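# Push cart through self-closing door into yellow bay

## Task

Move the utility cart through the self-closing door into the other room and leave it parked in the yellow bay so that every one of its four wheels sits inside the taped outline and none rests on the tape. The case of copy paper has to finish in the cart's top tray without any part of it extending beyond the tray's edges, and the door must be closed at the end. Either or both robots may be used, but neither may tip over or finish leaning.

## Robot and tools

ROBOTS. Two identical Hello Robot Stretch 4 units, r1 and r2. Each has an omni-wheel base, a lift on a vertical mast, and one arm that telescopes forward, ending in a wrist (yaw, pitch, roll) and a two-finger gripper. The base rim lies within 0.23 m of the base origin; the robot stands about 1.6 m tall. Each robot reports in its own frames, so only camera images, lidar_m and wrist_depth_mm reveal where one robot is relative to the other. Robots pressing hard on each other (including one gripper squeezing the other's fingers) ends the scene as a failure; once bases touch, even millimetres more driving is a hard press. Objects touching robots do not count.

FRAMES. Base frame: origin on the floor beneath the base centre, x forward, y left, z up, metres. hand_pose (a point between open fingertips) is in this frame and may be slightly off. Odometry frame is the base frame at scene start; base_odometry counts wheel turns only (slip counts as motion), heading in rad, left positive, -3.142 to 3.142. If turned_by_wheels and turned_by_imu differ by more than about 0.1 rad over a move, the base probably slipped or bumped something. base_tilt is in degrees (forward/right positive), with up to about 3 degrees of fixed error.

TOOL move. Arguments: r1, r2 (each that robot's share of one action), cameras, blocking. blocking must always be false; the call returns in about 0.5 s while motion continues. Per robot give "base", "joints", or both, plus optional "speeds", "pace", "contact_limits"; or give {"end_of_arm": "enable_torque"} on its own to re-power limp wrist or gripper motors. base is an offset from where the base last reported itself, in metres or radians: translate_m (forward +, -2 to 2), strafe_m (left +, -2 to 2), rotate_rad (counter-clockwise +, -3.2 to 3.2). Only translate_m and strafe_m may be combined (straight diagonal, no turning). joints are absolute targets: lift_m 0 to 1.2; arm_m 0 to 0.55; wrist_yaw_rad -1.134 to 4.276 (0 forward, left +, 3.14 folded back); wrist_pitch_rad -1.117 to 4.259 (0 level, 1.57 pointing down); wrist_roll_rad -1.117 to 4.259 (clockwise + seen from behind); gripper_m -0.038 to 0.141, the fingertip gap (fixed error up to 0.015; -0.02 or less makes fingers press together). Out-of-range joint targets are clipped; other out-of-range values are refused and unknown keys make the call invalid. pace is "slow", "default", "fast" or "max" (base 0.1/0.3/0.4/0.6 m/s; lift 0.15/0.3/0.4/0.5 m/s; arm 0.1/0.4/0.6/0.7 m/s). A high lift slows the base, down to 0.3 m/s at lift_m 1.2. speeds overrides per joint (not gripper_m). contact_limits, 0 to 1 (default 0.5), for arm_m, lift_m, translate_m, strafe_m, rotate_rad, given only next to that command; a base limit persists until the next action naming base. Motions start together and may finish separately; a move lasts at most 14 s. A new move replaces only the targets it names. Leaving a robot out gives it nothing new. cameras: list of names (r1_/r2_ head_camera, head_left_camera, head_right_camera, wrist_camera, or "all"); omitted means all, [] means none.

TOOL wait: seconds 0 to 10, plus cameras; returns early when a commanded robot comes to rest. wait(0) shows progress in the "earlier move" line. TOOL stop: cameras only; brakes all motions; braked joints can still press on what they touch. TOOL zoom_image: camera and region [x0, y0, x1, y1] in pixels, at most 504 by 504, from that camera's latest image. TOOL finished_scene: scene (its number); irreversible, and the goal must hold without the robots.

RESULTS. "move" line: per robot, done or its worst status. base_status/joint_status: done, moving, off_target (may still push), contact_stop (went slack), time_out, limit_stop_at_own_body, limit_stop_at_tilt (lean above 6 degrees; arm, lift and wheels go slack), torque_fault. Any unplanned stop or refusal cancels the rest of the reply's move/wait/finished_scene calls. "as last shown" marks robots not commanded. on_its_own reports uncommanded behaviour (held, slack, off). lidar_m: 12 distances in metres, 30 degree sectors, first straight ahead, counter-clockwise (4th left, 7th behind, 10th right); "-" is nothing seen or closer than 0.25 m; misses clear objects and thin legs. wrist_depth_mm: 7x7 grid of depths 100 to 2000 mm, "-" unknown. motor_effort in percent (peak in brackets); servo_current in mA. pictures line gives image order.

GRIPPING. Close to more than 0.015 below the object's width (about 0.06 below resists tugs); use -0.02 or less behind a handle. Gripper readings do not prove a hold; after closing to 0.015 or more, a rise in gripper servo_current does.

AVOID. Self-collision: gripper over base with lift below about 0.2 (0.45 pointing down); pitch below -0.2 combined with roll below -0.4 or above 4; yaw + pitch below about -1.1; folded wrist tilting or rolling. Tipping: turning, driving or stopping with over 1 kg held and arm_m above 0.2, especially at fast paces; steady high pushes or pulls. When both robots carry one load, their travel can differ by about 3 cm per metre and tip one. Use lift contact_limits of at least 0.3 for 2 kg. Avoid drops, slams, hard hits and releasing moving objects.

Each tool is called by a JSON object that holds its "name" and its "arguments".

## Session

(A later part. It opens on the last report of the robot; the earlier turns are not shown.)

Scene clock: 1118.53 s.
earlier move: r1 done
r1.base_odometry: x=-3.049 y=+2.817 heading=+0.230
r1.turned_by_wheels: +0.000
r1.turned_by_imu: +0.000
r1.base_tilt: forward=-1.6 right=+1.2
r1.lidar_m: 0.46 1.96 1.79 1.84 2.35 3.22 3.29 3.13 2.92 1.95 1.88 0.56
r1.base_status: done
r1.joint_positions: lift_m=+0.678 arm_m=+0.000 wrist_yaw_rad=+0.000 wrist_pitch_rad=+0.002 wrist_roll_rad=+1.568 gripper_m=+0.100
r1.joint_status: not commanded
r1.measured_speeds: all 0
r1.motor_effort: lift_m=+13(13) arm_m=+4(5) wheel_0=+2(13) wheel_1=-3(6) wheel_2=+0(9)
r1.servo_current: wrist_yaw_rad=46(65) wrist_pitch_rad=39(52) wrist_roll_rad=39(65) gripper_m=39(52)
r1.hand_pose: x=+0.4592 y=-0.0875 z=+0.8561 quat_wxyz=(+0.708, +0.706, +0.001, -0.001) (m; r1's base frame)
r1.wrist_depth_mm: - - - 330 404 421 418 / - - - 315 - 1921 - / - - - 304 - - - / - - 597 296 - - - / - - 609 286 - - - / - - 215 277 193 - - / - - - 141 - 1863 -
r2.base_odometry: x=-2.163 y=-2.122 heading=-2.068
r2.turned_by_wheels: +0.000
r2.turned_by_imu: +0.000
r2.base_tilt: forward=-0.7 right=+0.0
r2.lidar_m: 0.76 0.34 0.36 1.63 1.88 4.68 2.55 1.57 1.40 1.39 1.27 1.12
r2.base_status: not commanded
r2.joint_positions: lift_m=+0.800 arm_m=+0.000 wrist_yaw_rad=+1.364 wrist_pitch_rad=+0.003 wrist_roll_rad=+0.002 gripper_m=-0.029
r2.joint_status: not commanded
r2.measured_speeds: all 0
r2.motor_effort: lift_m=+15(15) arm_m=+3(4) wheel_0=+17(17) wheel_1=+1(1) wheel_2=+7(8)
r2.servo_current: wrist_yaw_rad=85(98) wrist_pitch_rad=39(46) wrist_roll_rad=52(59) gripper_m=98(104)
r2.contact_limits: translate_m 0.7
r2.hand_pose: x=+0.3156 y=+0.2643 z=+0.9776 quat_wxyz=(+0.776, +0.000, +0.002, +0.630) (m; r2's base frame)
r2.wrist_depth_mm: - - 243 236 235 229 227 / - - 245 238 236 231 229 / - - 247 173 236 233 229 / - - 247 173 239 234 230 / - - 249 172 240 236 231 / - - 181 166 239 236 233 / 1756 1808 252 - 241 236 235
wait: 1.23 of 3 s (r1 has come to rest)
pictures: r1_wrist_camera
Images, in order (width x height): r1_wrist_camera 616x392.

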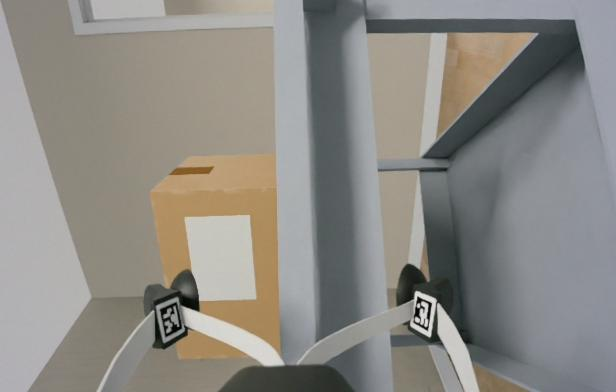

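{"name": "move", "arguments": {"blocking": false, "cameras": [], "r1": {"base":{"translate_m":0.11,"strafe_m":0.0},"pace":"slow"}}}

{"name": "wait", "arguments": {"seconds": 3, "cameras": ["r1_wrist_camera"]}}

{"name": "move", "arguments": {"blocking": false, "cameras": [], "r1": {"joints":{"gripper_m":-0.03}}}}

{"name": "wait", "arguments": {"seconds": 3, "cameras": ["r1_wrist_camera","r1_head_camera"]}}

Scene clock: 1151.87 s.
move: r1 moving
r1.base_odometry: x=-3.037 y=+2.820 heading=+0.230
r1.turned_by_wheels: +0.000
r1.turned_by_imu: +0.000
r1.base_tilt: forward=-1.6 right=+1.3
r1.lidar_m: 0.45 1.96 1.80 1.82 2.31 3.21 3.28 3.13 2.93 1.95 1.87 0.54
r1.base_status: translate_m moving; strafe_m moving
r1.joint_positions: lift_m=+0.678 arm_m=+0.000 wrist_yaw_rad=+0.000 wrist_pitch_rad=+0.002 wrist_roll_rad=+1.568 gripper_m=+0.100
r1.joint_status: not commanded
r1.measured_speeds: translate_m=+0.048 strafe_m=+0.000 rotate_rad=-0.001 lift_m=+0.000 arm_m=+0.000 wrist_yaw_rad=+0.000 wrist_pitch_rad=+0.000 wrist_roll_rad=+0.000
r1.motor_effort: lift_m=+13(13) arm_m=+5(5) wheel_0=+6(7) wheel_1=+5(8) wheel_2=-5(7)
r1.servo_current: wrist_yaw_rad=46(72) wrist_pitch_rad=46(46) wrist_roll_rad=26(65) gripper_m=46(52)
r1.hand_pose: x=+0.4592 y=-0.0875 z=+0.8561 quat_wxyz=(+0.708, +0.706, +0.001, -0.001) (m; r1's base frame)
r1.wrist_depth_mm: - - - 319 397 512 415 / - - - 303 - 1808 - / - - - 294 - - - / - - 574 283 - - - / - - 597 278 338 - - / - - 215 266 193 - - / - - - 141 - 1863 -
r2: as last shown
r2.base_tilt: forward=-0.7 right=+0.1
r2.lidar_m: 0.75 0.35 0.36 1.60 1.89 4.68 2.53 1.57 1.38 1.40 1.23 1.11
r2.motor_effort: lift_m=+15(15) arm_m=+4(4) wheel_0=+17(17) wheel_1=+1(1) wheel_2=+8(8)
r2.servo_current: wrist_yaw_rad=85(91) wrist_pitch_rad=46(46) wrist_roll_rad=52(59) gripper_m=104(111)
r2.contact_limits: translate_m 0.7
r2.wrist_depth_mm: - - 244 236 236 231 226 / - - 245 237 236 231 228 / - - 247 174 236 234 229 / - - 248 172 238 235 231 / - - 249 172 239 236 232 / - - 181 166 239 236 234 / 1708 1808 252 - 240 236 235
pictures: none
No camera images: "cameras" was empty.

Scene clock: 1153.77 s.
earlier move: r1 done
r1.base_odometry: x=-2.942 y=+2.842 heading=+0.230
r1.turned_by_wheels: +0.000
r1.turned_by_imu: +0.000
r1.base_tilt: forward=-1.6 right=+1.3
r1.lidar_m: 0.36 1.88 1.75 1.79 2.30 3.33 3.40 3.18 2.95 1.84 1.82 0.46
r1.base_status: done
r1.joint_positions: lift_m=+0.678 arm_m=+0.000 wrist_yaw_rad=+0.000 wrist_pitch_rad=+0.002 wrist_roll_rad=+1.568 gripper_m=+0.100
r1.joint_status: not commanded
r1.measured_speeds: all 0
r1.motor_effort: lift_m=+13(13) arm_m=+5(5) wheel_0=+4(7) wheel_1=+3(8) wheel_2=-3(7)
r1.servo_current: wrist_yaw_rad=52(72) wrist_pitch_rad=39(52) wrist_roll_rad=46(65) gripper_m=39(52)
r1.hand_pose: x=+0.4592 y=-0.0875 z=+0.8561 quat_wxyz=(+0.708, +0.706, +0.001, -0.001) (m; r1's base frame)
r1.wrist_depth_mm: - - - - 329 1708 1281 / - - - 211 281 1756 - / - - - 204 268 - - / - - 517 253 257 - - / - 504 492 243 247 - - / - - 215 183 198 - - / - 549 544 144 230 - -
r2.base_odometry: x=-2.163 y=-2.122 heading=-2.068
r2.turned_by_wheels: +0.000
r2.turned_by_imu: +0.000
r2.base_tilt: forward=-0.7 right=+0.0
r2.lidar_m: 0.74 0.34 0.36 1.61 1.86 4.69 2.56 1.55 1.39 1.37 1.28 1.11
r2.base_status: not commanded
r2.joint_positions: lift_m=+0.800 arm_m=+0.000 wrist_yaw_rad=+1.364 wrist_pitch_rad=+0.003 wrist_roll_rad=+0.002 gripper_m=-0.029
r2.joint_status: not commanded
r2.measured_speeds: all 0
r2.motor_effort: lift_m=+15(15) arm_m=+4(4) wheel_0=+17(17) wheel_1=+1(1) wheel_2=+7(8)
r2.servo_current: wrist_yaw_rad=85(91) wrist_pitch_rad=46(52) wrist_roll_rad=59(59) gripper_m=104(111)
r2.contact_limits: translate_m 0.7
r2.hand_pose: x=+0.3156 y=+0.2643 z=+0.9776 quat_wxyz=(+0.776, +0.000, +0.002, +0.630) (m; r2's base frame)
r2.wrist_depth_mm: - - 243 236 235 230 227 / - - 245 239 235 231 229 / - - 247 173 236 232 229 / - - 247 172 238 233 230 / - - 249 171 239 236 231 / - - 182 166 239 236 234 / 1661 1499 253 - 241 236 235
wait: 1.90 of 3 s (r1 has come to rest)
pictures: r1_wrist_camera
Images, in order (width x height): r1_wrist_camera 616x392.

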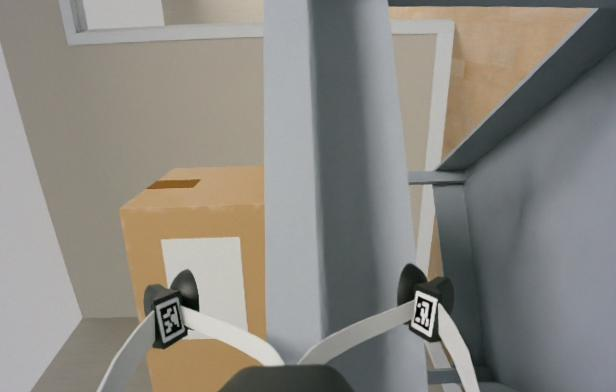

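Scene clock: 1154.27 s.
move: r1 moving
r1.base_odometry: x=-2.942 y=+2.842 heading=+0.230
r1.turned_by_wheels: +0.000
r1.turned_by_imu: +0.000
r1.base_tilt: forward=-1.6 right=+1.3
r1.lidar_m: 0.34 1.87 1.76 1.80 2.34 3.33 3.40 3.17 2.97 1.86 1.83 0.45
r1.base_status: not commanded
r1.joint_positions: lift_m=+0.678 arm_m=+0.000 wrist_yaw_rad=+0.000 wrist_pitch_rad=+0.002 wrist_roll_rad=+1.568 gripper_m=+0.084
r1.joint_status: gripper_m moving
r1.measured_speeds: all 0
r1.motor_effort: lift_m=+13(13) arm_m=+4(5) wheel_0=+3(4) wheel_1=+3(3) wheel_2=-3(3)
r1.servo_current: wrist_yaw_rad=33(72) wrist_pitch_rad=46(52) wrist_roll_rad=72(72) gripper_m=98(104)
r1.hand_pose: x=+0.4592 y=-0.0875 z=+0.8561 quat_wxyz=(+0.708, +0.706, +0.001, -0.001) (m; r1's base frame)
r1.wrist_depth_mm: - - - - 329 1708 1281 / - - - 211 285 1808 - / - - - 204 270 - - / - - 517 253 256 - - / - 500 496 244 248 - - / - - 212 183 197 - - / - 544 539 139 231 - -
r2: as last shown
r2.lidar_m: 0.77 0.33 0.37 1.62 1.85 4.68 2.59 1.58 1.38 1.41 1.26 1.11
r2.motor_effort: lift_m=+15(15) arm_m=+4(4) wheel_0=+17(17) wheel_1=+1(1) wheel_2=+8(8)
r2.servo_current: wrist_yaw_rad=78(85) wrist_pitch_rad=39(46) wrist_roll_rad=59(59) gripper_m=104(111)
r2.contact_limits: translate_m 0.7
r2.wrist_depth_mm: - - 243 236 235 230 226 / - - 245 238 236 231 229 / - - 246 174 236 233 229 / - - 248 172 238 233 231 / - - 250 171 240 236 231 / - - 181 166 239 237 233 / 1661 1537 253 - 240 236 235
pictures: none
No camera images: "cameras" was empty.

Scene clock: 1155.77 s.
earlier move: r1 done
r1.base_odometry: x=-2.942 y=+2.842 heading=+0.230
r1.turned_by_wheels: +0.000
r1.turned_by_imu: +0.000
r1.base_tilt: forward=-1.6 right=+1.3
r1.lidar_m: 0.36 1.90 1.74 1.80 2.32 3.32 3.38 3.17 2.96 1.85 1.85 0.44
r1.base_status: not commanded
r1.joint_positions: lift_m=+0.678 arm_m=+0.000 wrist_yaw_rad=+0.000 wrist_pitch_rad=+0.003 wrist_roll_rad=+1.568 gripper_m=-0.029
r1.joint_status: all done
r1.measured_speeds: all 0
r1.motor_effort: lift_m=+13(13) arm_m=-3(5) wheel_0=+1(4) wheel_1=+2(3) wheel_2=+0(3)
r1.servo_current: wrist_yaw_rad=20(72) wrist_pitch_rad=39(52) wrist_roll_rad=52(72) gripper_m=72(163)
r1.hand_pose: x=+0.4593 y=-0.0875 z=+0.8560 quat_wxyz=(+0.708, +0.706, +0.001, -0.001) (m; r1's base frame)
r1.wrist_depth_mm: - - - 206 277 1708 1281 / - - - 201 264 1708 - / - - - 252 256 1808 - / - - 477 242 246 - - / - 496 488 181 238 - - / - - 196 175 181 - - / - 151 544 - 222 127 -
r2.base_odometry: x=-2.163 y=-2.122 heading=-2.068
r2.turned_by_wheels: +0.000
r2.turned_by_imu: +0.000
r2.base_tilt: forward=-0.7 right=+0.1
r2.lidar_m: 0.76 0.35 0.39 1.63 1.87 4.69 2.53 1.58 1.40 1.41 1.26 1.13
r2.base_status: not commanded
r2.joint_positions: lift_m=+0.800 arm_m=+0.000 wrist_yaw_rad=+1.364 wrist_pitch_rad=+0.003 wrist_roll_rad=+0.002 gripper_m=-0.029
r2.joint_status: not commanded
r2.measured_speeds: all 0
r2.motor_effort: lift_m=+15(15) arm_m=+4(4) wheel_0=+17(17) wheel_1=+1(2) wheel_2=+8(8)
r2.servo_current: wrist_yaw_rad=98(98) wrist_pitch_rad=39(46) wrist_roll_rad=33(59) gripper_m=104(111)
r2.contact_limits: translate_m 0.7
r2.hand_pose: x=+0.3156 y=+0.2643 z=+0.9776 quat_wxyz=(+0.776, +0.000, +0.002, +0.630) (m; r2's base frame)
r2.wrist_depth_mm: - - 243 236 236 231 227 / - - 245 238 236 231 228 / - - 246 173 236 233 229 / - - 247 172 239 235 230 / - - 249 172 240 235 231 / - - 182 166 239 236 234 / 1708 1708 253 - 241 236 235
wait: 1.50 of 3 s (r1 has come to rest)
pictures: r1_head_camera, r1_wrist_camera
Images, in order (width x height): r1_head_camera 420x560, r1_wrist_camera 616x392.

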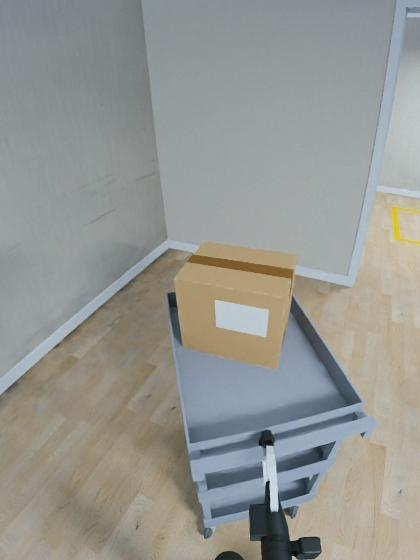

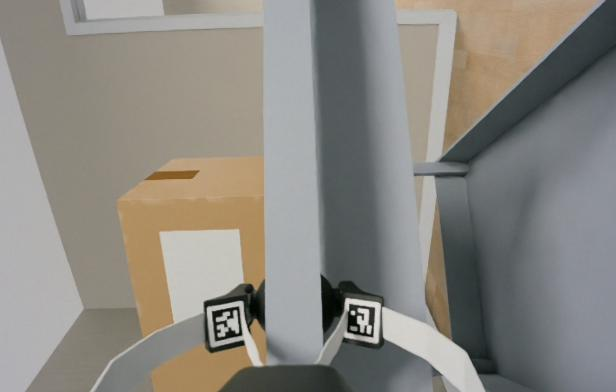

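{"name": "move", "arguments": {"blocking": false, "cameras": [], "r1": {"base":{"translate_m":-0.25,"strafe_m":-0.3},"pace":"slow"}}}

{"name": "wait", "arguments": {"seconds": 6, "cameras": ["r1_wrist_camera","r1_head_camera"]}}

Scene clock: 1171.57 s.
move: r1 moving
r1.base_odometry: x=-2.948 y=+2.831 heading=+0.231
r1.turned_by_wheels: +0.001
r1.turned_by_imu: +0.000
r1.base_tilt: forward=-1.6 right=+1.3
r1.lidar_m: 0.33 1.89 1.77 1.81 2.30 3.31 3.37 3.16 2.96 1.87 1.82 0.47
r1.base_status: translate_m moving; strafe_m moving
r1.joint_positions: lift_m=+0.678 arm_m=+0.000 wrist_yaw_rad=+0.001 wrist_pitch_rad=+0.003 wrist_roll_rad=+1.568 gripper_m=-0.029
r1.joint_status: not commanded
r1.measured_speeds: translate_m=-0.032 strafe_m=-0.037 rotate_rad=+0.003 lift_m=+0.000 arm_m=+0.000 wrist_yaw_rad=+0.015 wrist_pitch_rad=+0.000 wrist_roll_rad=+0.000
r1.motor_effort: lift_m=+13(13) arm_m=-4(4) wheel_0=+4(4) wheel_1=-6(8) wheel_2=+6(6)
r1.servo_current: wrist_yaw_rad=52(59) wrist_pitch_rad=46(46) wrist_roll_rad=52(52) gripper_m=65(72)
r1.hand_pose: x=+0.4593 y=-0.0873 z=+0.8560 quat_wxyz=(+0.708, +0.706, +0.001, -0.001) (m; r1's base frame)
r1.wrist_depth_mm: - - - 201 271 1661 1255 / - - - 258 262 1708 - / - - - 250 253 1863 - / - 549 480 242 245 - - / - 500 492 180 237 - - / - - 198 178 182 - - / - 151 549 - 223 128 -
r2: as last shown
r2.base_tilt: forward=-0.7 right=+0.0
r2.lidar_m: 0.76 0.35 0.37 1.64 1.85 4.69 2.54 1.58 1.40 1.41 1.25 1.11
r2.motor_effort: lift_m=+15(15) arm_m=+4(4) wheel_0=+17(17) wheel_1=+1(1) wheel_2=+7(8)
r2.servo_current: wrist_yaw_rad=78(85) wrist_pitch_rad=46(46) wrist_roll_rad=59(59) gripper_m=104(104)
r2.contact_limits: translate_m 0.7
r2.wrist_depth_mm: - - 243 236 235 230 226 / - - 246 238 236 230 228 / - - 247 173 237 232 229 / - - 249 172 237 233 230 / - - 248 172 240 235 232 / - - 182 166 238 236 233 / 1708 1756 254 - 241 236 234
pictures: none
No camera images: "cameras" was empty.

Scene clock: 1176.23 s.
earlier move: r1 done
r1.base_odometry: x=-3.117 y=+2.493 heading=+0.230
r1.turned_by_wheels: -0.001
r1.turned_by_imu: -0.002
r1.base_tilt: forward=-1.6 right=+1.3
r1.lidar_m: 0.29 0.43 2.14 2.17 2.75 3.21 3.29 2.77 2.58 2.66 1.66 0.47
r1.base_status: done
r1.joint_positions: lift_m=+0.678 arm_m=+0.000 wrist_yaw_rad=+0.003 wrist_pitch_rad=+0.003 wrist_roll_rad=+1.568 gripper_m=-0.029
r1.joint_status: not commanded
r1.measured_speeds: all 0
r1.motor_effort: lift_m=+13(13) arm_m=-4(4) wheel_0=+1(8) wheel_1=-4(8) wheel_2=+3(11)
r1.servo_current: wrist_yaw_rad=52(72) wrist_pitch_rad=39(52) wrist_roll_rad=46(72) gripper_m=72(78)
r1.hand_pose: x=+0.4595 y=-0.0866 z=+0.8560 quat_wxyz=(+0.708, +0.706, +0.002, +0.000) (m; r1's base frame)
r1.wrist_depth_mm: - - - 325 364 366 366 / - - - 236 377 1576 1255 / - - - 216 301 1808 - / - - - 202 264 - - / - - 539 240 248 - - / - 473 189 176 181 - - / - 151 477 - 211 128 -
r2.base_odometry: x=-2.163 y=-2.122 heading=-2.068
r2.turned_by_wheels: +0.000
r2.turned_by_imu: +0.001
r2.base_tilt: forward=-0.7 right=+0.0
r2.lidar_m: 0.79 0.35 0.38 1.39 1.38 4.66 2.54 1.59 1.40 1.41 1.25 1.12
r2.base_status: not commanded
r2.joint_positions: lift_m=+0.800 arm_m=+0.000 wrist_yaw_rad=+1.364 wrist_pitch_rad=+0.003 wrist_roll_rad=+0.002 gripper_m=-0.029
r2.joint_status: not commanded
r2.measured_speeds: all 0
r2.motor_effort: lift_m=+15(15) arm_m=+4(4) wheel_0=+17(17) wheel_1=+1(2) wheel_2=+8(8)
r2.servo_current: wrist_yaw_rad=85(91) wrist_pitch_rad=39(52) wrist_roll_rad=65(65) gripper_m=104(111)
r2.contact_limits: translate_m 0.7
r2.hand_pose: x=+0.3156 y=+0.2643 z=+0.9776 quat_wxyz=(+0.776, +0.000, +0.002, +0.630) (m; r2's base frame)
r2.wrist_depth_mm: - - 244 236 235 231 227 / - - 245 237 236 230 228 / - - 247 174 237 232 229 / - - 247 173 239 234 230 / 1537 - 248 172 240 236 231 / - 1336 181 166 238 236 234 / - 135 253 - 242 236 234
wait: 4.67 of 6 s (r1 has come to rest)
pictures: r1_head_camera, r1_wrist_camera
Images, in order (width x height): r1_head_camera 420x560, r1_wrist_camera 616x392.

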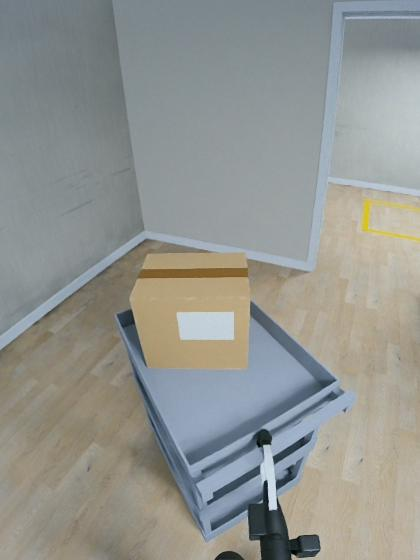

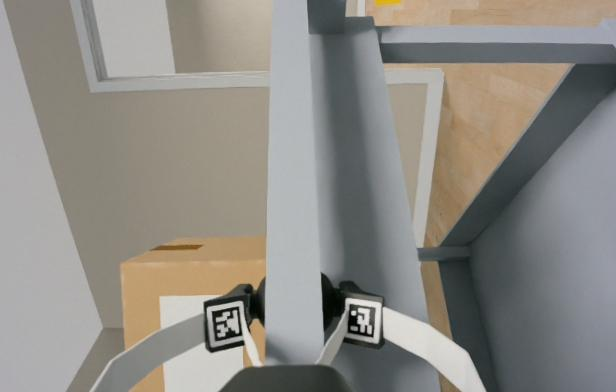

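{"name": "move", "arguments": {"blocking": false, "cameras": [], "r1": {"base":{"rotate_rad":0.5},"pace":"slow"}}}

{"name": "wait", "arguments": {"seconds": 3, "cameras": ["r1_wrist_camera"]}}

{"name": "move", "arguments": {"blocking": false, "cameras": [], "r1": {"base":{"translate_m":-0.25,"strafe_m":-0.4},"pace":"slow"}}}

{"name": "wait", "arguments": {"seconds": 6, "cameras": ["r1_wrist_camera","r1_head_camera"]}}

Scene clock: 1188.13 s.
move: r1 moving
r1.base_odometry: x=-3.117 y=+2.493 heading=+0.354
r1.turned_by_wheels: +0.124
r1.turned_by_imu: +0.123
r1.base_tilt: forward=-1.6 right=+1.3
r1.lidar_m: 0.34 0.73 2.12 2.27 3.15 3.19 3.40 2.68 2.56 1.71 1.65 0.43
r1.base_status: rotate_rad moving
r1.joint_positions: lift_m=+0.678 arm_m=+0.000 wrist_yaw_rad=-0.011 wrist_pitch_rad=+0.003 wrist_roll_rad=+1.568 gripper_m=-0.029
r1.joint_status: not commanded
r1.measured_speeds: translate_m=-0.001 strafe_m=+0.000 rotate_rad=+0.485 lift_m=+0.000 arm_m=+0.000 wrist_yaw_rad=-0.029 wrist_pitch_rad=+0.000 wrist_roll_rad=+0.000
r1.motor_effort: lift_m=+13(13) arm_m=+6(6) wheel_0=-15(15) wheel_1=-8(8) wheel_2=-13(13)
r1.servo_current: wrist_yaw_rad=85(85) wrist_pitch_rad=46(52) wrist_roll_rad=46(59) gripper_m=59(78)
r1.hand_pose: x=+0.4581 y=-0.0907 z=+0.8559 quat_wxyz=(+0.708, +0.706, -0.003, -0.005) (m; r1's base frame)
r1.wrist_depth_mm: - - - - 353 366 368 / - - - 227 - 1708 1281 / - - - 208 291 1808 - / - - - 198 259 - - / - - 477 213 242 - - / - 480 187 185 226 - - / - 484 480 134 206 - -
r2: as last shown
r2.turned_by_imu: +0.000
r2.base_tilt: forward=-0.7 right=+0.1
r2.lidar_m: 0.76 0.34 0.38 1.42 1.39 4.67 2.54 1.56 1.39 1.39 1.25 1.10
r2.motor_effort: lift_m=+15(15) arm_m=+4(4) wheel_0=+17(17) wheel_1=+1(1) wheel_2=+8(8)
r2.servo_current: wrist_yaw_rad=85(91) wrist_pitch_rad=39(46) wrist_roll_rad=46(52) gripper_m=104(111)
r2.contact_limits: translate_m 0.7
r2.wrist_depth_mm: - - 244 236 234 229 226 / - - 245 237 236 230 229 / - - 247 173 237 232 229 / - - 248 173 238 234 231 / - - 249 171 240 236 232 / - 1366 182 167 238 237 235 / - 135 252 - 241 236 235
pictures: none
No camera images: "cameras" was empty.

Scene clock: 1189.33 s.
earlier move: r1 done
r1.base_odometry: x=-3.117 y=+2.493 heading=+0.730
r1.turned_by_wheels: +0.375
r1.turned_by_imu: +0.377
r1.base_tilt: forward=-1.6 right=+1.3
r1.lidar_m: 0.41 2.13 2.16 2.72 3.21 3.26 2.82 2.59 2.64 1.63 0.48 0.41
r1.base_status: done
r1.joint_positions: lift_m=+0.678 arm_m=+0.000 wrist_yaw_rad=-0.003 wrist_pitch_rad=+0.003 wrist_roll_rad=+1.568 gripper_m=-0.029
r1.joint_status: not commanded
r1.measured_speeds: all 0
r1.motor_effort: lift_m=+13(13) arm_m=-4(6) wheel_0=-3(16) wheel_1=-3(8) wheel_2=-3(15)
r1.servo_current: wrist_yaw_rad=39(85) wrist_pitch_rad=33(52) wrist_roll_rad=52(65) gripper_m=65(78)
r1.hand_pose: x=+0.4591 y=-0.0882 z=+0.8559 quat_wxyz=(+0.708, +0.706, +0.000, -0.002) (m; r1's base frame)
r1.wrist_depth_mm: - - 544 198 200 - - / - 433 427 205 207 - - / - 466 459 209 213 - - / - - 517 216 220 - - / - - 603 163 227 1808 - / - - 206 181 231 1756 - / - 146 168 144 242 - 1308
r2.base_odometry: x=-2.163 y=-2.122 heading=-2.068
r2.turned_by_wheels: +0.000
r2.turned_by_imu: +0.000
r2.base_tilt: forward=-0.7 right=+0.1
r2.lidar_m: 0.74 0.34 0.37 1.55 1.58 4.69 2.56 1.56 1.38 1.40 1.28 1.12
r2.base_status: not commanded
r2.joint_positions: lift_m=+0.800 arm_m=+0.000 wrist_yaw_rad=+1.364 wrist_pitch_rad=+0.003 wrist_roll_rad=+0.002 gripper_m=-0.029
r2.joint_status: not commanded
r2.measured_speeds: all 0
r2.motor_effort: lift_m=+15(15) arm_m=+4(4) wheel_0=+16(17) wheel_1=+1(1) wheel_2=+8(8)
r2.servo_current: wrist_yaw_rad=78(91) wrist_pitch_rad=39(52) wrist_roll_rad=39(59) gripper_m=104(111)
r2.contact_limits: translate_m 0.7
r2.hand_pose: x=+0.3156 y=+0.2643 z=+0.9776 quat_wxyz=(+0.776, +0.000, +0.002, +0.630) (m; r2's base frame)
r2.wrist_depth_mm: - - 244 236 235 230 226 / - - 244 238 236 231 229 / - - 247 173 236 233 229 / - - 248 173 238 235 230 / - - 249 172 240 235 233 / - 1430 179 166 238 236 234 / - 143 252 - 242 236 235
wait: 1.20 of 3 s (r1 has come to rest)
pictures: r1_wrist_camera
Images, in order (width x height): r1_wrist_camera 616x392.

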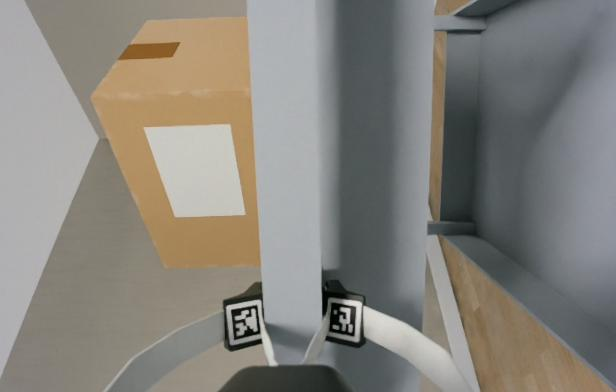

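Scene clock: 1189.83 s.
move: r1 moving
r1.base_odometry: x=-3.115 y=+2.481 heading=+0.730
r1.turned_by_wheels: +0.000
r1.turned_by_imu: +0.000
r1.base_tilt: forward=-1.5 right=+1.3
r1.lidar_m: 0.41 2.15 2.15 2.70 3.21 3.27 2.85 2.58 2.63 1.64 0.45 0.39
r1.base_status: translate_m moving; strafe_m moving
r1.joint_positions: lift_m=+0.678 arm_m=+0.000 wrist_yaw_rad=-0.003 wrist_pitch_rad=+0.003 wrist_roll_rad=+1.568 gripper_m=-0.029
r1.joint_status: not commanded
r1.measured_speeds: translate_m=-0.026 strafe_m=-0.041 rotate_rad=-0.001 lift_m=+0.000 arm_m=+0.000 wrist_yaw_rad=+0.000 wrist_pitch_rad=+0.000 wrist_roll_rad=+0.000
r1.motor_effort: lift_m=+13(13) arm_m=-4(4) wheel_0=+1(5) wheel_1=-6(8) wheel_2=+8(8)
r1.servo_current: wrist_yaw_rad=46(59) wrist_pitch_rad=39(46) wrist_roll_rad=46(59) gripper_m=59(65)
r1.hand_pose: x=+0.4591 y=-0.0882 z=+0.8559 quat_wxyz=(+0.708, +0.706, +0.000, -0.002) (m; r1's base frame)
r1.wrist_depth_mm: - 549 508 194 195 - - / - 430 424 201 203 - - / - 469 459 - 210 - - / - - 530 215 218 - - / - - 621 162 227 1921 - / - - 205 182 232 1756 - / - 145 167 145 177 - 1281
r2: as last shown
r2.lidar_m: 0.76 0.34 0.35 1.58 1.55 4.69 2.56 1.57 1.38 1.40 1.28 1.10
r2.servo_current: wrist_yaw_rad=85(91) wrist_pitch_rad=39(46) wrist_roll_rad=46(52) gripper_m=104(111)
r2.contact_limits: translate_m 0.7
r2.wrist_depth_mm: - - 243 236 234 230 226 / - - 245 238 235 231 229 / - - 246 173 236 233 229 / - - 247 173 238 234 230 / - - 249 171 240 236 232 / - 1397 179 166 239 236 233 / - 143 252 - 242 236 234
pictures: none
No camera images: "cameras" was empty.

Scene clock: 1195.33 s.
earlier move: r1 done
r1.base_odometry: x=-3.036 y=+2.028 heading=+0.730
r1.turned_by_wheels: +0.000
r1.turned_by_imu: -0.001
r1.base_tilt: forward=-1.6 right=+1.3
r1.lidar_m: 0.33 0.47 2.61 3.29 3.39 3.43 2.36 2.15 2.19 1.24 1.41 0.46
r1.base_status: done
r1.joint_positions: lift_m=+0.678 arm_m=+0.000 wrist_yaw_rad=+0.003 wrist_pitch_rad=+0.003 wrist_roll_rad=+1.568 gripper_m=-0.029
r1.joint_status: not commanded
r1.measured_speeds: all 0
r1.motor_effort: lift_m=+13(13) arm_m=-4(4) wheel_0=+4(10) wheel_1=-2(8) wheel_2=+4(8)
r1.servo_current: wrist_yaw_rad=65(72) wrist_pitch_rad=52(52) wrist_roll_rad=52(72) gripper_m=59(65)
r1.hand_pose: x=+0.4595 y=-0.0867 z=+0.8559 quat_wxyz=(+0.708, +0.706, +0.002, +0.000) (m; r1's base frame)
r1.wrist_depth_mm: - - - 242 343 345 347 / - - - - - 1708 1255 / - - - - 287 1863 - / - - - 256 260 866 - / - - 480 238 242 - - / - 488 480 181 230 - - / - 488 181 155 213 - -
r2.base_odometry: x=-2.163 y=-2.122 heading=-2.068
r2.turned_by_wheels: +0.000
r2.turned_by_imu: +0.001
r2.base_tilt: forward=-0.7 right=+0.0
r2.lidar_m: 0.78 0.34 0.36 1.26 1.20 1.32 2.54 1.61 1.40 1.39 1.25 1.12
r2.base_status: not commanded
r2.joint_positions: lift_m=+0.800 arm_m=+0.000 wrist_yaw_rad=+1.364 wrist_pitch_rad=+0.003 wrist_roll_rad=+0.002 gripper_m=-0.029
r2.joint_status: not commanded
r2.measured_speeds: all 0
r2.motor_effort: lift_m=+15(15) arm_m=+4(4) wheel_0=+17(17) wheel_1=+1(1) wheel_2=+7(8)
r2.servo_current: wrist_yaw_rad=85(98) wrist_pitch_rad=33(52) wrist_roll_rad=39(59) gripper_m=104(111)
r2.contact_limits: translate_m 0.7
r2.hand_pose: x=+0.3156 y=+0.2643 z=+0.9776 quat_wxyz=(+0.776, +0.000, +0.002, +0.630) (m; r2's base frame)
r2.wrist_depth_mm: - - 243 236 235 230 227 / - - 245 238 235 232 228 / - - 246 173 236 233 229 / - 1397 248 173 238 234 230 / 1138 - 249 172 240 234 232 / - 1618 182 166 239 236 232 / 1182 143 254 - 240 236 233
wait: 5.50 of 6 s (r1 has come to rest)
pictures: r1_head_camera, r1_wrist_camera
Images, in order (width x height): r1_head_camera 420x560, r1_wrist_camera 616x392.

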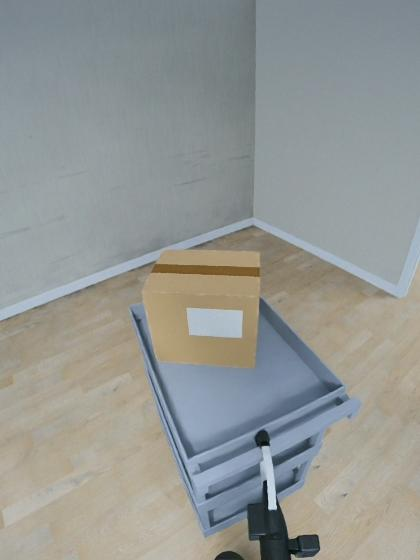

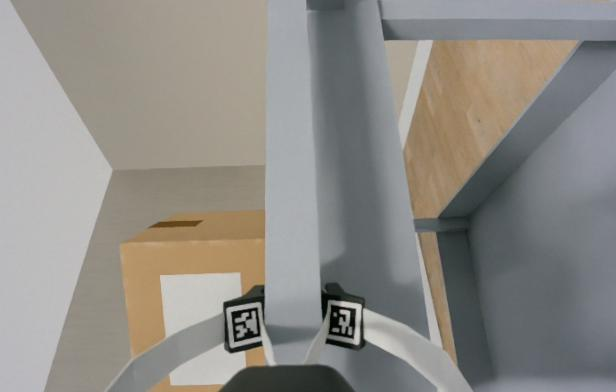

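{"name": "move", "arguments": {"blocking": false, "cameras": [], "r1": {"base":{"rotate_rad":0.6},"pace":"slow"}}}

{"name": "wait", "arguments": {"seconds": 3, "cameras": []}}

{"name": "move", "arguments": {"blocking": false, "cameras": [], "r1": {"base":{"translate_m":-0.05,"strafe_m":-0.5},"pace":"slow"}}}

{"name": "wait", "arguments": {"seconds": 7, "cameras": ["r1_wrist_camera","r1_head_camera"]}}

Scene clock: 1208.67 s.
move: r1 moving
r1.base_odometry: x=-3.036 y=+2.028 heading=+0.854
r1.turned_by_wheels: +0.123
r1.turned_by_imu: +0.123
r1.base_tilt: forward=-1.6 right=+1.3
r1.lidar_m: 0.33 2.57 2.65 3.54 3.39 3.08 2.26 2.16 2.26 1.25 1.42 0.45
r1.base_status: rotate_rad moving
r1.joint_positions: lift_m=+0.678 arm_m=+0.000 wrist_yaw_rad=-0.010 wrist_pitch_rad=+0.003 wrist_roll_rad=+1.568 gripper_m=-0.029
r1.joint_status: not commanded
r1.measured_speeds: translate_m=+0.000 strafe_m=-0.001 rotate_rad=+0.490 lift_m=+0.000 arm_m=+0.000 wrist_yaw_rad=-0.019 wrist_pitch_rad=+0.000 wrist_roll_rad=+0.000
r1.motor_effort: lift_m=+14(14) arm_m=-1(4) wheel_0=-10(13) wheel_1=-8(8) wheel_2=-11(13)
r1.servo_current: wrist_yaw_rad=65(65) wrist_pitch_rad=46(46) wrist_roll_rad=59(59) gripper_m=52(59)
r1.hand_pose: x=+0.4584 y=-0.0902 z=+0.8559 quat_wxyz=(+0.708, +0.706, -0.003, -0.004) (m; r1's base frame)
r1.wrist_depth_mm: - - - 224 330 1576 1160 / - - - - 289 1756 - / - - - - 266 1863 - / - - 634 247 254 - - / - 484 480 183 239 - - / - 500 188 181 225 - - / - 517 508 157 213 - -
r2: as last shown
r2.turned_by_imu: +0.000
r2.base_tilt: forward=-0.7 right=+0.1
r2.lidar_m: 0.75 0.34 0.35 1.26 1.22 1.31 2.55 1.57 1.38 1.39 1.27 1.11
r2.motor_effort: lift_m=+15(15) arm_m=+4(4) wheel_0=+17(17) wheel_1=+1(1) wheel_2=+8(8)
r2.servo_current: wrist_yaw_rad=98(98) wrist_pitch_rad=39(46) wrist_roll_rad=46(52) gripper_m=98(111)
r2.contact_limits: translate_m 0.7
r2.wrist_depth_mm: - - 244 236 235 231 227 / - - 245 237 236 231 228 / - - 246 174 237 233 229 / - 1430 248 172 238 233 231 / 1160 1756 249 172 240 235 232 / - 1756 181 166 238 236 234 / 1182 143 253 - 241 236 235
pictures: none
No camera images: "cameras" was empty.

Scene clock: 1210.00 s.
earlier move: r1 done
r1.base_odometry: x=-3.036 y=+2.028 heading=+1.330
r1.turned_by_wheels: +0.476
r1.turned_by_imu: +0.478
r1.base_tilt: forward=-1.6 right=+1.3
r1.lidar_m: 0.42 2.64 3.50 3.38 3.24 2.25 2.14 2.23 1.28 1.44 0.37 0.35
r1.base_status: done
r1.joint_positions: lift_m=+0.678 arm_m=+0.000 wrist_yaw_rad=-0.003 wrist_pitch_rad=+0.003 wrist_roll_rad=+1.568 gripper_m=-0.029
r1.joint_status: not commanded
r1.measured_speeds: all 0
r1.motor_effort: lift_m=+13(14) arm_m=+2(4) wheel_0=-4(14) wheel_1=-3(8) wheel_2=-1(13)
r1.servo_current: wrist_yaw_rad=59(72) wrist_pitch_rad=46(46) wrist_roll_rad=52(59) gripper_m=59(65)
r1.hand_pose: x=+0.4590 y=-0.0882 z=+0.8559 quat_wxyz=(+0.708, +0.706, +0.000, -0.002) (m; r1's base frame)
r1.wrist_depth_mm: - 364 366 - 154 156 - / - 430 421 107 168 169 - / - - 525 - 183 - - / - - - - 200 1661 - / - - - - 220 1708 - / - - 206 183 233 1756 1229 / - - - 136 165 1464 1138
r2.base_odometry: x=-2.163 y=-2.122 heading=-2.068
r2.turned_by_wheels: +0.000
r2.turned_by_imu: +0.000
r2.base_tilt: forward=-0.7 right=+0.0
r2.lidar_m: 0.76 0.34 0.37 1.45 1.28 1.30 2.55 1.60 1.39 1.41 1.28 1.12
r2.base_status: not commanded
r2.joint_positions: lift_m=+0.800 arm_m=+0.000 wrist_yaw_rad=+1.364 wrist_pitch_rad=+0.003 wrist_roll_rad=+0.002 gripper_m=-0.029
r2.joint_status: not commanded
r2.measured_speeds: all 0
r2.motor_effort: lift_m=+15(15) arm_m=+4(4) wheel_0=+17(17) wheel_1=+1(1) wheel_2=+8(8)
r2.servo_current: wrist_yaw_rad=72(98) wrist_pitch_rad=39(46) wrist_roll_rad=52(52) gripper_m=98(111)
r2.contact_limits: translate_m 0.7
r2.hand_pose: x=+0.3156 y=+0.2643 z=+0.9776 quat_wxyz=(+0.776, +0.000, +0.002, +0.630) (m; r2's base frame)
r2.wrist_depth_mm: - - 244 237 234 231 226 / - - 246 238 236 231 228 / - - 246 173 237 232 229 / - 1618 248 172 239 234 230 / - - 249 171 239 235 231 / - 1808 181 166 238 236 233 / - 152 252 - 241 236 235
wait: 1.33 of 3 s (r1 has come to rest)
pictures: none
No camera images: "cameras" was empty.

Scene clock: 1210.50 s.
move: r1 moving
r1.base_odometry: x=-3.024 y=+2.024 heading=+1.330
r1.turned_by_wheels: +0.000
r1.turned_by_imu: +0.000
r1.base_tilt: forward=-1.6 right=+1.3
r1.lidar_m: 0.44 2.63 3.48 3.39 3.19 2.27 2.14 2.21 1.26 1.42 0.39 0.35
r1.base_status: translate_m moving; strafe_m moving
r1.joint_positions: lift_m=+0.678 arm_m=+0.000 wrist_yaw_rad=-0.002 wrist_pitch_rad=+0.003 wrist_roll_rad=+1.568 gripper_m=-0.029
r1.joint_status: not commanded
r1.measured_speeds: translate_m=-0.006 strafe_m=-0.053 rotate_rad=+0.004 lift_m=+0.000 arm_m=+0.000 wrist_yaw_rad=+0.016 wrist_pitch_rad=+0.000 wrist_roll_rad=+0.000
r1.motor_effort: lift_m=+13(13) arm_m=+0(2) wheel_0=+6(7) wheel_1=-6(8) wheel_2=+2(3)
r1.servo_current: wrist_yaw_rad=46(59) wrist_pitch_rad=39(46) wrist_roll_rad=33(59) gripper_m=59(65)
r1.hand_pose: x=+0.4591 y=-0.0881 z=+0.8559 quat_wxyz=(+0.708, +0.706, +0.000, -0.002) (m; r1's base frame)
r1.wrist_depth_mm: - 364 368 - 151 153 - / - 433 424 104 164 165 - / - - 539 - 180 - - / - - - - 197 1661 - / - - - - 218 1661 517 / - - - 182 233 1808 1255 / - - - 132 166 1464 338
r2: as last shown
r2.base_tilt: forward=-0.8 right=+0.1
r2.lidar_m: 0.76 0.32 0.38 1.45 1.26 1.28 2.52 1.57 1.39 1.40 1.27 1.12
r2.motor_effort: lift_m=+15(15) arm_m=+4(4) wheel_0=+16(17) wheel_1=+1(1) wheel_2=+8(8)
r2.servo_current: wrist_yaw_rad=72(91) wrist_pitch_rad=46(46) wrist_roll_rad=46(59) gripper_m=98(104)
r2.contact_limits: translate_m 0.7
r2.wrist_depth_mm: - - 243 236 235 230 226 / - - 245 237 236 231 228 / - - 247 173 236 233 229 / - 1661 247 172 237 234 231 / - - 251 172 239 235 232 / - 1464 181 167 239 237 234 / - 152 253 - 241 236 234
pictures: none
No camera images: "cameras" was empty.

Scene clock: 1216.23 s.
earlier move: r1 done
r1.base_odometry: x=-2.563 y=+1.861 heading=+1.330
r1.turned_by_wheels: +0.000
r1.turned_by_imu: -0.001
r1.base_tilt: forward=-1.6 right=+1.2
r1.lidar_m: 0.37 2.69 3.58 3.86 3.11 2.16 2.06 0.86 0.83 0.97 2.06 0.42
r1.base_status: done
r1.joint_positions: lift_m=+0.678 arm_m=+0.000 wrist_yaw_rad=+0.003 wrist_pitch_rad=+0.003 wrist_roll_rad=+1.568 gripper_m=-0.029
r1.joint_status: not commanded
r1.measured_speeds: all 0
r1.motor_effort: lift_m=+13(14) arm_m=-4(4) wheel_0=+5(12) wheel_1=-2(8) wheel_2=+5(8)
r1.servo_current: wrist_yaw_rad=52(65) wrist_pitch_rad=39(52) wrist_roll_rad=59(72) gripper_m=59(65)
r1.hand_pose: x=+0.4595 y=-0.0867 z=+0.8559 quat_wxyz=(+0.708, +0.706, +0.002, +0.000) (m; r1's base frame)
r1.wrist_depth_mm: - - - 250 250 1708 1229 / - - - 245 247 1863 - / - - 597 241 241 - - / - 473 466 236 239 - - / - 512 504 175 235 - - / - - 525 183 231 - - / - - 180 144 225 - -
r2.base_odometry: x=-2.163 y=-2.122 heading=-2.068
r2.turned_by_wheels: +0.000
r2.turned_by_imu: +0.001
r2.base_tilt: forward=-0.7 right=+0.0
r2.lidar_m: 0.77 0.35 0.37 1.18 0.82 4.69 2.55 1.56 1.39 1.40 1.28 1.10
r2.base_status: not commanded
r2.joint_positions: lift_m=+0.800 arm_m=+0.000 wrist_yaw_rad=+1.364 wrist_pitch_rad=+0.003 wrist_roll_rad=+0.002 gripper_m=-0.029
r2.joint_status: not commanded
r2.measured_speeds: all 0
r2.motor_effort: lift_m=+15(15) arm_m=+4(4) wheel_0=+16(17) wheel_1=+1(2) wheel_2=+8(8)
r2.servo_current: wrist_yaw_rad=85(104) wrist_pitch_rad=39(52) wrist_roll_rad=52(72) gripper_m=98(111)
r2.contact_limits: translate_m 0.7
r2.hand_pose: x=+0.3156 y=+0.2643 z=+0.9776 quat_wxyz=(+0.776, +0.000, +0.002, +0.630) (m; r2's base frame)
r2.wrist_depth_mm: - - 244 237 233 231 227 / - - 245 237 236 231 229 / - - 247 173 238 233 229 / - 1537 249 172 238 234 231 / - 1464 249 172 239 236 232 / - 1808 182 166 239 236 233 / - 143 253 - 241 236 235
wait: 5.73 of 7 s (r1 has come to rest)
pictures: r1_head_camera, r1_wrist_camera
Images, in order (width x height): r1_head_camera 420x560, r1_wrist_camera 616x392.

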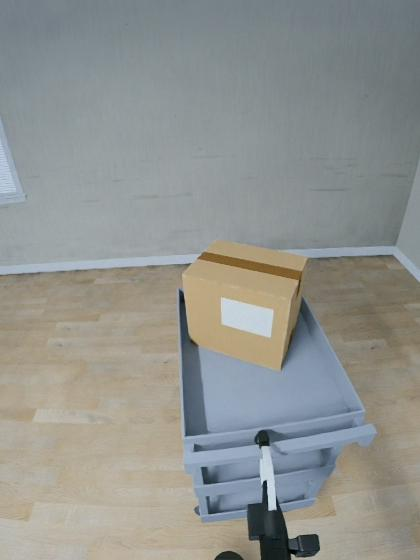

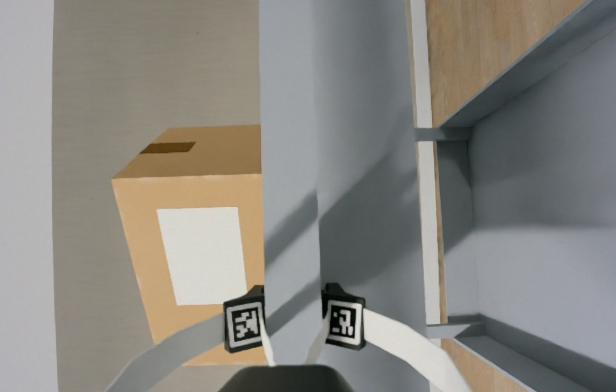

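{"name": "move", "arguments": {"blocking": false, "cameras": [], "r1": {"base":{"rotate_rad":0.6},"pace":"slow"}}}

{"name": "wait", "arguments": {"seconds": 3, "cameras": []}}

{"name": "move", "arguments": {"blocking": false, "cameras": [], "r1": {"base":{"translate_m":-0.13,"strafe_m":-0.45},"pace":"slow"}}}

{"name": "wait", "arguments": {"seconds": 7, "cameras": ["r1_wrist_camera","r1_head_camera"]}}

Scene clock: 1233.73 s.
move: r1 moving
r1.base_odometry: x=-2.563 y=+1.861 heading=+1.454
r1.turned_by_wheels: +0.124
r1.turned_by_imu: +0.124
r1.base_tilt: forward=-1.5 right=+1.3
r1.lidar_m: 0.38 2.83 3.96 3.88 2.78 2.09 2.07 0.81 0.83 1.29 2.05 0.41
r1.base_status: rotate_rad moving
r1.joint_positions: lift_m=+0.678 arm_m=+0.000 wrist_yaw_rad=-0.006 wrist_pitch_rad=+0.003 wrist_roll_rad=+1.568 gripper_m=-0.029
r1.joint_status: not commanded
r1.measured_speeds: translate_m=+0.002 strafe_m=+0.000 rotate_rad=+0.488 lift_m=+0.000 arm_m=+0.000 wrist_yaw_rad=-0.012 wrist_pitch_rad=+0.000 wrist_roll_rad=+0.000
r1.motor_effort: lift_m=+13(13) arm_m=-4(4) wheel_0=-12(12) wheel_1=-6(8) wheel_2=-9(11)
r1.servo_current: wrist_yaw_rad=59(59) wrist_pitch_rad=39(46) wrist_roll_rad=39(65) gripper_m=59(59)
r1.hand_pose: x=+0.4588 y=-0.0892 z=+0.8559 quat_wxyz=(+0.708, +0.706, -0.001, -0.003) (m; r1's base frame)
r1.wrist_depth_mm: - - - 236 236 1708 - / - - - 235 236 1863 - / - 580 492 233 235 - - / - 484 473 233 234 - - / - - 517 231 234 - - / - - 188 181 231 - - / - - - 143 229 - -
r2: as last shown
r2.turned_by_imu: +0.000
r2.lidar_m: 0.74 0.34 0.37 1.19 0.82 4.70 2.61 1.57 1.38 1.39 1.26 1.11
r2.motor_effort: lift_m=+15(15) arm_m=+4(4) wheel_0=+17(17) wheel_1=+1(1) wheel_2=+8(8)
r2.servo_current: wrist_yaw_rad=78(85) wrist_pitch_rad=46(46) wrist_roll_rad=39(46) gripper_m=111(111)
r2.contact_limits: translate_m 0.7
r2.wrist_depth_mm: - - 243 236 235 230 228 / - - 245 238 236 232 228 / - - 246 173 238 232 229 / - 1537 247 172 238 233 230 / - 1499 250 172 240 235 232 / - 1756 182 166 239 236 233 / - 143 252 - 242 236 234
pictures: none
No camera images: "cameras" was empty.

Scene clock: 1235.07 s.
earlier move: r1 done
r1.base_odometry: x=-2.563 y=+1.861 heading=+1.930
r1.turned_by_wheels: +0.476
r1.turned_by_imu: +0.477
r1.base_tilt: forward=-1.6 right=+1.3
r1.lidar_m: 0.45 3.86 3.87 2.86 2.13 2.06 0.81 0.83 1.11 2.07 0.32 0.32
r1.base_status: done
r1.joint_positions: lift_m=+0.678 arm_m=+0.000 wrist_yaw_rad=-0.004 wrist_pitch_rad=+0.003 wrist_roll_rad=+1.568 gripper_m=-0.029
r1.joint_status: not commanded
r1.measured_speeds: all 0
r1.motor_effort: lift_m=+13(13) arm_m=-3(4) wheel_0=-2(13) wheel_1=-2(8) wheel_2=-4(11)
r1.servo_current: wrist_yaw_rad=52(72) wrist_pitch_rad=39(52) wrist_roll_rad=46(72) gripper_m=59(65)
r1.hand_pose: x=+0.4589 y=-0.0887 z=+0.8559 quat_wxyz=(+0.708, +0.706, -0.001, -0.002) (m; r1's base frame)
r1.wrist_depth_mm: - 379 382 - 136 136 - / - 496 477 - 147 148 - / - - - - 165 165 - / - - - 106 187 1576 - / - - - 118 213 1708 1308 / - - - - 180 1756 1255 / - - - 125 158 340 345
r2.base_odometry: x=-2.163 y=-2.122 heading=-2.068
r2.turned_by_wheels: +0.000
r2.turned_by_imu: +0.000
r2.base_tilt: forward=-0.7 right=+0.0
r2.lidar_m: 0.80 0.33 0.39 1.22 0.82 4.70 2.53 1.57 1.38 1.40 1.28 1.12
r2.base_status: not commanded
r2.joint_positions: lift_m=+0.800 arm_m=+0.000 wrist_yaw_rad=+1.364 wrist_pitch_rad=+0.003 wrist_roll_rad=+0.002 gripper_m=-0.029
r2.joint_status: not commanded
r2.measured_speeds: all 0
r2.motor_effort: lift_m=+15(15) arm_m=+4(4) wheel_0=+17(17) wheel_1=+1(1) wheel_2=+8(8)
r2.servo_current: wrist_yaw_rad=72(91) wrist_pitch_rad=46(52) wrist_roll_rad=52(52) gripper_m=104(111)
r2.contact_limits: translate_m 0.7
r2.hand_pose: x=+0.3156 y=+0.2643 z=+0.9776 quat_wxyz=(+0.776, +0.000, +0.002, +0.630) (m; r2's base frame)
r2.wrist_depth_mm: - - 243 236 234 229 227 / - - 246 238 236 231 229 / - - 246 173 237 232 229 / - 1397 247 172 239 233 230 / 1182 - 248 172 240 235 231 / - - 182 166 238 236 234 / 1281 143 254 - 240 236 235
wait: 1.33 of 3 s (r1 has come to rest)
pictures: none
No camera images: "cameras" was empty.

Scene clock: 1235.57 s.
move: r1 moving
r1.base_odometry: x=-2.550 y=+1.862 heading=+1.930
r1.turned_by_wheels: +0.000
r1.turned_by_imu: +0.000
r1.base_tilt: forward=-1.6 right=+1.2
r1.lidar_m: 0.44 3.81 3.89 2.92 2.16 2.07 0.83 0.80 1.10 2.07 0.33 0.33
r1.base_status: translate_m moving; strafe_m moving
r1.joint_positions: lift_m=+0.678 arm_m=+0.000 wrist_yaw_rad=-0.003 wrist_pitch_rad=+0.003 wrist_roll_rad=+1.568 gripper_m=-0.029
r1.joint_status: not commanded
r1.measured_speeds: translate_m=-0.014 strafe_m=-0.048 rotate_rad=+0.002 lift_m=+0.000 arm_m=+0.000 wrist_yaw_rad=+0.000 wrist_pitch_rad=+0.000 wrist_roll_rad=+0.000
r1.motor_effort: lift_m=+13(13) arm_m=-4(4) wheel_0=+5(8) wheel_1=-4(9) wheel_2=+3(3)
r1.servo_current: wrist_yaw_rad=39(59) wrist_pitch_rad=52(52) wrist_roll_rad=52(65) gripper_m=59(59)
r1.hand_pose: x=+0.4591 y=-0.0882 z=+0.8559 quat_wxyz=(+0.708, +0.706, +0.000, -0.002) (m; r1's base frame)
r1.wrist_depth_mm: - 384 382 - 134 135 - / - 496 480 - 146 146 - / - - - - 164 164 - / - - - 105 186 1537 - / - - - 117 214 1708 1308 / - - - - 236 1808 1255 / - - - - 159 342 343
r2: as last shown
r2.base_tilt: forward=-0.7 right=+0.1
r2.lidar_m: 0.77 0.33 0.36 1.21 0.80 4.69 2.55 1.55 1.38 1.40 1.27 1.10
r2.motor_effort: lift_m=+15(15) arm_m=+4(4) wheel_0=+17(17) wheel_1=+1(2) wheel_2=+8(8)
r2.servo_current: wrist_yaw_rad=85(98) wrist_pitch_rad=39(46) wrist_roll_rad=39(59) gripper_m=104(111)
r2.contact_limits: translate_m 0.7
r2.wrist_depth_mm: - - 243 236 234 230 227 / - - 245 237 236 230 228 / - - 247 173 236 233 229 / - 1464 248 173 238 234 231 / 1205 1499 250 172 240 236 232 / - 1118 181 166 239 237 233 / 1983 143 253 - 242 236 235
pictures: none
No camera images: "cameras" was empty.

Scene clock: 1241.00 s.
earlier move: r1 done
r1.base_odometry: x=-2.096 y=+1.897 heading=+1.930
r1.turned_by_wheels: +0.000
r1.turned_by_imu: -0.001
r1.base_tilt: forward=-1.6 right=+1.2
r1.lidar_m: 0.42 3.67 4.33 3.07 2.26 0.66 0.60 0.56 1.35 1.60 0.47 0.40
r1.base_status: done
r1.joint_positions: lift_m=+0.678 arm_m=+0.000 wrist_yaw_rad=+0.004 wrist_pitch_rad=+0.003 wrist_roll_rad=+1.568 gripper_m=-0.029
r1.joint_status: not commanded
r1.measured_speeds: all 0
r1.motor_effort: lift_m=+13(13) arm_m=+4(4) wheel_0=+6(12) wheel_1=-1(9) wheel_2=+2(7)
r1.servo_current: wrist_yaw_rad=52(72) wrist_pitch_rad=46(52) wrist_roll_rad=33(72) gripper_m=52(65)
r1.hand_pose: x=+0.4596 y=-0.0864 z=+0.8559 quat_wxyz=(+0.708, +0.706, +0.002, +0.000) (m; r1's base frame)
r1.wrist_depth_mm: - 469 462 183 187 - - / - 415 410 191 196 - - / - 473 462 - 204 - - / - - 539 - 215 - - / - - - 160 224 1756 - / - - - 183 231 1708 1336 / - - 180 156 177 1537 1255
r2.base_odometry: x=-2.163 y=-2.122 heading=-2.068
r2.turned_by_wheels: +0.000
r2.turned_by_imu: +0.001
r2.base_tilt: forward=-0.7 right=+0.0
r2.lidar_m: 0.74 0.34 0.35 0.64 0.71 4.69 2.55 1.58 1.39 1.40 1.27 1.12
r2.base_status: not commanded
r2.joint_positions: lift_m=+0.800 arm_m=+0.000 wrist_yaw_rad=+1.364 wrist_pitch_rad=+0.003 wrist_roll_rad=+0.002 gripper_m=-0.029
r2.joint_status: not commanded
r2.measured_speeds: all 0
r2.motor_effort: lift_m=+15(15) arm_m=+4(4) wheel_0=+17(17) wheel_1=+1(2) wheel_2=+8(8)
r2.servo_current: wrist_yaw_rad=85(98) wrist_pitch_rad=39(46) wrist_roll_rad=39(59) gripper_m=98(111)
r2.contact_limits: translate_m 0.7
r2.hand_pose: x=+0.3156 y=+0.2643 z=+0.9776 quat_wxyz=(+0.776, +0.000, +0.002, +0.630) (m; r2's base frame)
r2.wrist_depth_mm: - - 243 236 236 230 227 / - - 245 238 236 231 227 / - - 246 173 237 232 229 / - 1537 248 172 239 234 231 / - 1863 249 171 239 236 232 / - 1255 179 166 238 236 233 / - 699 252 - 242 236 236
wait: 5.43 of 7 s (r1 has come to rest)
pictures: r1_head_camera, r1_wrist_camera
Images, in order (width x height): r1_head_camera 420x560, r1_wrist_camera 616x392.

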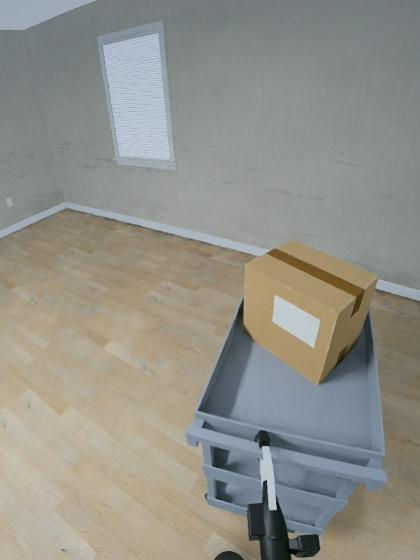

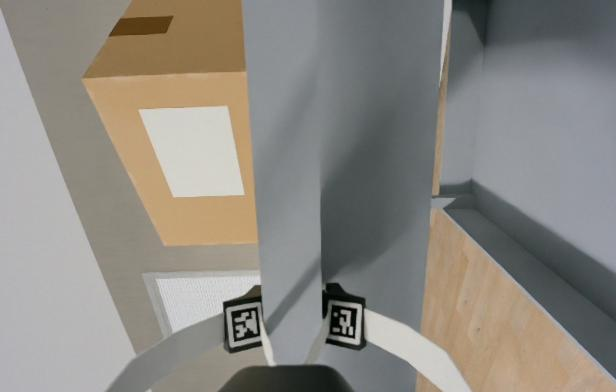

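{"name": "move", "arguments": {"blocking": false, "cameras": [], "r1": {"base":{"translate_m":-0.215,"strafe_m":-0.455},"pace":"slow"}}}

{"name": "wait", "arguments": {"seconds": 7, "cameras": ["r1_wrist_camera","r1_head_camera"]}}

Scene clock: 1249.33 s.
move: r1 moving
r1.base_odometry: x=-2.084 y=+1.896 heading=+1.931
r1.turned_by_wheels: +0.001
r1.turned_by_imu: +0.000
r1.base_tilt: forward=-1.6 right=+1.2
r1.lidar_m: 0.42 3.66 4.35 3.05 2.27 0.67 0.57 0.58 1.33 1.59 0.47 0.39
r1.base_status: translate_m moving; strafe_m moving
r1.joint_positions: lift_m=+0.678 arm_m=+0.000 wrist_yaw_rad=+0.004 wrist_pitch_rad=+0.003 wrist_roll_rad=+1.568 gripper_m=-0.029
r1.joint_status: not commanded
r1.measured_speeds: translate_m=-0.021 strafe_m=-0.045 rotate_rad=+0.001 lift_m=+0.000 arm_m=+0.000 wrist_yaw_rad=+0.000 wrist_pitch_rad=+0.000 wrist_roll_rad=+0.000
r1.motor_effort: lift_m=+13(13) arm_m=+4(4) wheel_0=+7(9) wheel_1=-7(7) wheel_2=+6(6)
r1.servo_current: wrist_yaw_rad=52(72) wrist_pitch_rad=39(46) wrist_roll_rad=46(52) gripper_m=59(65)
r1.hand_pose: x=+0.4596 y=-0.0864 z=+0.8559 quat_wxyz=(+0.708, +0.706, +0.002, +0.000) (m; r1's base frame)
r1.wrist_depth_mm: - 477 473 185 189 - - / - 410 415 192 197 - - / - 469 462 - 204 - - / - - 535 - 215 - - / - - - 160 224 1808 - / - - - 183 231 1708 1336 / - - 177 144 177 1576 1229
r2: as last shown
r2.turned_by_imu: +0.000
r2.base_tilt: forward=-0.7 right=+0.1
r2.lidar_m: 0.77 0.35 0.34 0.62 0.75 4.69 2.54 1.58 1.39 1.41 1.27 1.13
r2.motor_effort: lift_m=+15(15) arm_m=+4(4) wheel_0=+17(17) wheel_1=+1(1) wheel_2=+8(8)
r2.servo_current: wrist_yaw_rad=85(85) wrist_pitch_rad=39(46) wrist_roll_rad=46(52) gripper_m=104(104)
r2.contact_limits: translate_m 0.7
r2.wrist_depth_mm: - - 244 236 235 231 225 / - - 245 238 235 231 229 / - - 245 173 236 232 229 / - 683 247 173 238 235 231 / - 691 249 171 240 236 232 / - 1255 179 166 238 236 234 / - 715 254 - 241 236 234
pictures: none
No camera images: "cameras" was empty.

Scene clock: 1255.13 s.
earlier move: r1 done
r1.base_odometry: x=-1.595 y=+1.856 heading=+1.931
r1.turned_by_wheels: +0.000
r1.turned_by_imu: -0.003
r1.base_tilt: forward=-1.6 right=+1.3
r1.lidar_m: 0.33 0.42 4.81 3.15 0.64 0.41 0.42 0.57 3.89 1.15 1.40 0.47
r1.base_status: done
r1.joint_positions: lift_m=+0.678 arm_m=+0.000 wrist_yaw_rad=+0.004 wrist_pitch_rad=+0.003 wrist_roll_rad=+1.568 gripper_m=-0.029
r1.joint_status: not commanded
r1.measured_speeds: all 0
r1.motor_effort: lift_m=+13(14) arm_m=-4(4) wheel_0=+3(9) wheel_1=-2(9) wheel_2=+5(8)
r1.servo_current: wrist_yaw_rad=33(72) wrist_pitch_rad=39(52) wrist_roll_rad=46(72) gripper_m=59(65)
r1.hand_pose: x=+0.4596 y=-0.0864 z=+0.8559 quat_wxyz=(+0.708, +0.706, +0.002, +0.000) (m; r1's base frame)
r1.wrist_depth_mm: - - - - 340 342 355 / - - - - - 1708 1255 / - - - - 283 1863 - / - - - 255 258 866 - / - - 480 237 240 - - / - 488 477 182 229 - - / - 484 183 155 213 - -
r2.base_odometry: x=-2.163 y=-2.122 heading=-2.068
r2.turned_by_wheels: +0.000
r2.turned_by_imu: +0.001
r2.base_tilt: forward=-0.7 right=+0.0
r2.lidar_m: 0.77 0.33 0.38 1.11 4.03 4.69 2.58 1.58 1.39 1.40 1.26 1.10
r2.base_status: not commanded
r2.joint_positions: lift_m=+0.800 arm_m=+0.000 wrist_yaw_rad=+1.364 wrist_pitch_rad=+0.003 wrist_roll_rad=+0.002 gripper_m=-0.029
r2.joint_status: not commanded
r2.measured_speeds: all 0
r2.motor_effort: lift_m=+15(15) arm_m=+4(4) wheel_0=+17(17) wheel_1=+1(1) wheel_2=+7(8)
r2.servo_current: wrist_yaw_rad=98(98) wrist_pitch_rad=39(46) wrist_roll_rad=52(65) gripper_m=104(111)
r2.contact_limits: translate_m 0.7
r2.hand_pose: x=+0.3156 y=+0.2643 z=+0.9776 quat_wxyz=(+0.776, +0.000, +0.002, +0.630) (m; r2's base frame)
r2.wrist_depth_mm: - - 245 236 234 230 227 / - - 245 238 235 231 229 / - - 247 173 237 233 229 / - - 248 173 238 233 230 / - - 249 172 240 236 232 / - - 182 166 239 236 234 / - 1921 253 - 241 236 234
wait: 5.80 of 7 s (r1 has come to rest)
pictures: r1_head_camera, r1_wrist_camera
Images, in order (width x height): r1_head_camera 420x560, r1_wrist_camera 616x392.

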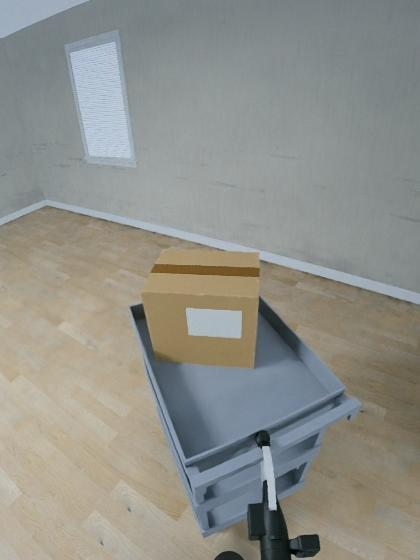

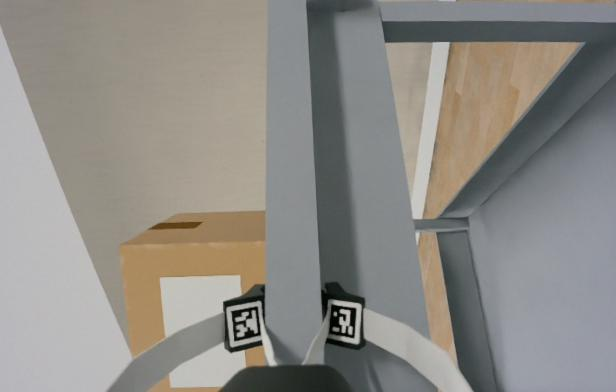

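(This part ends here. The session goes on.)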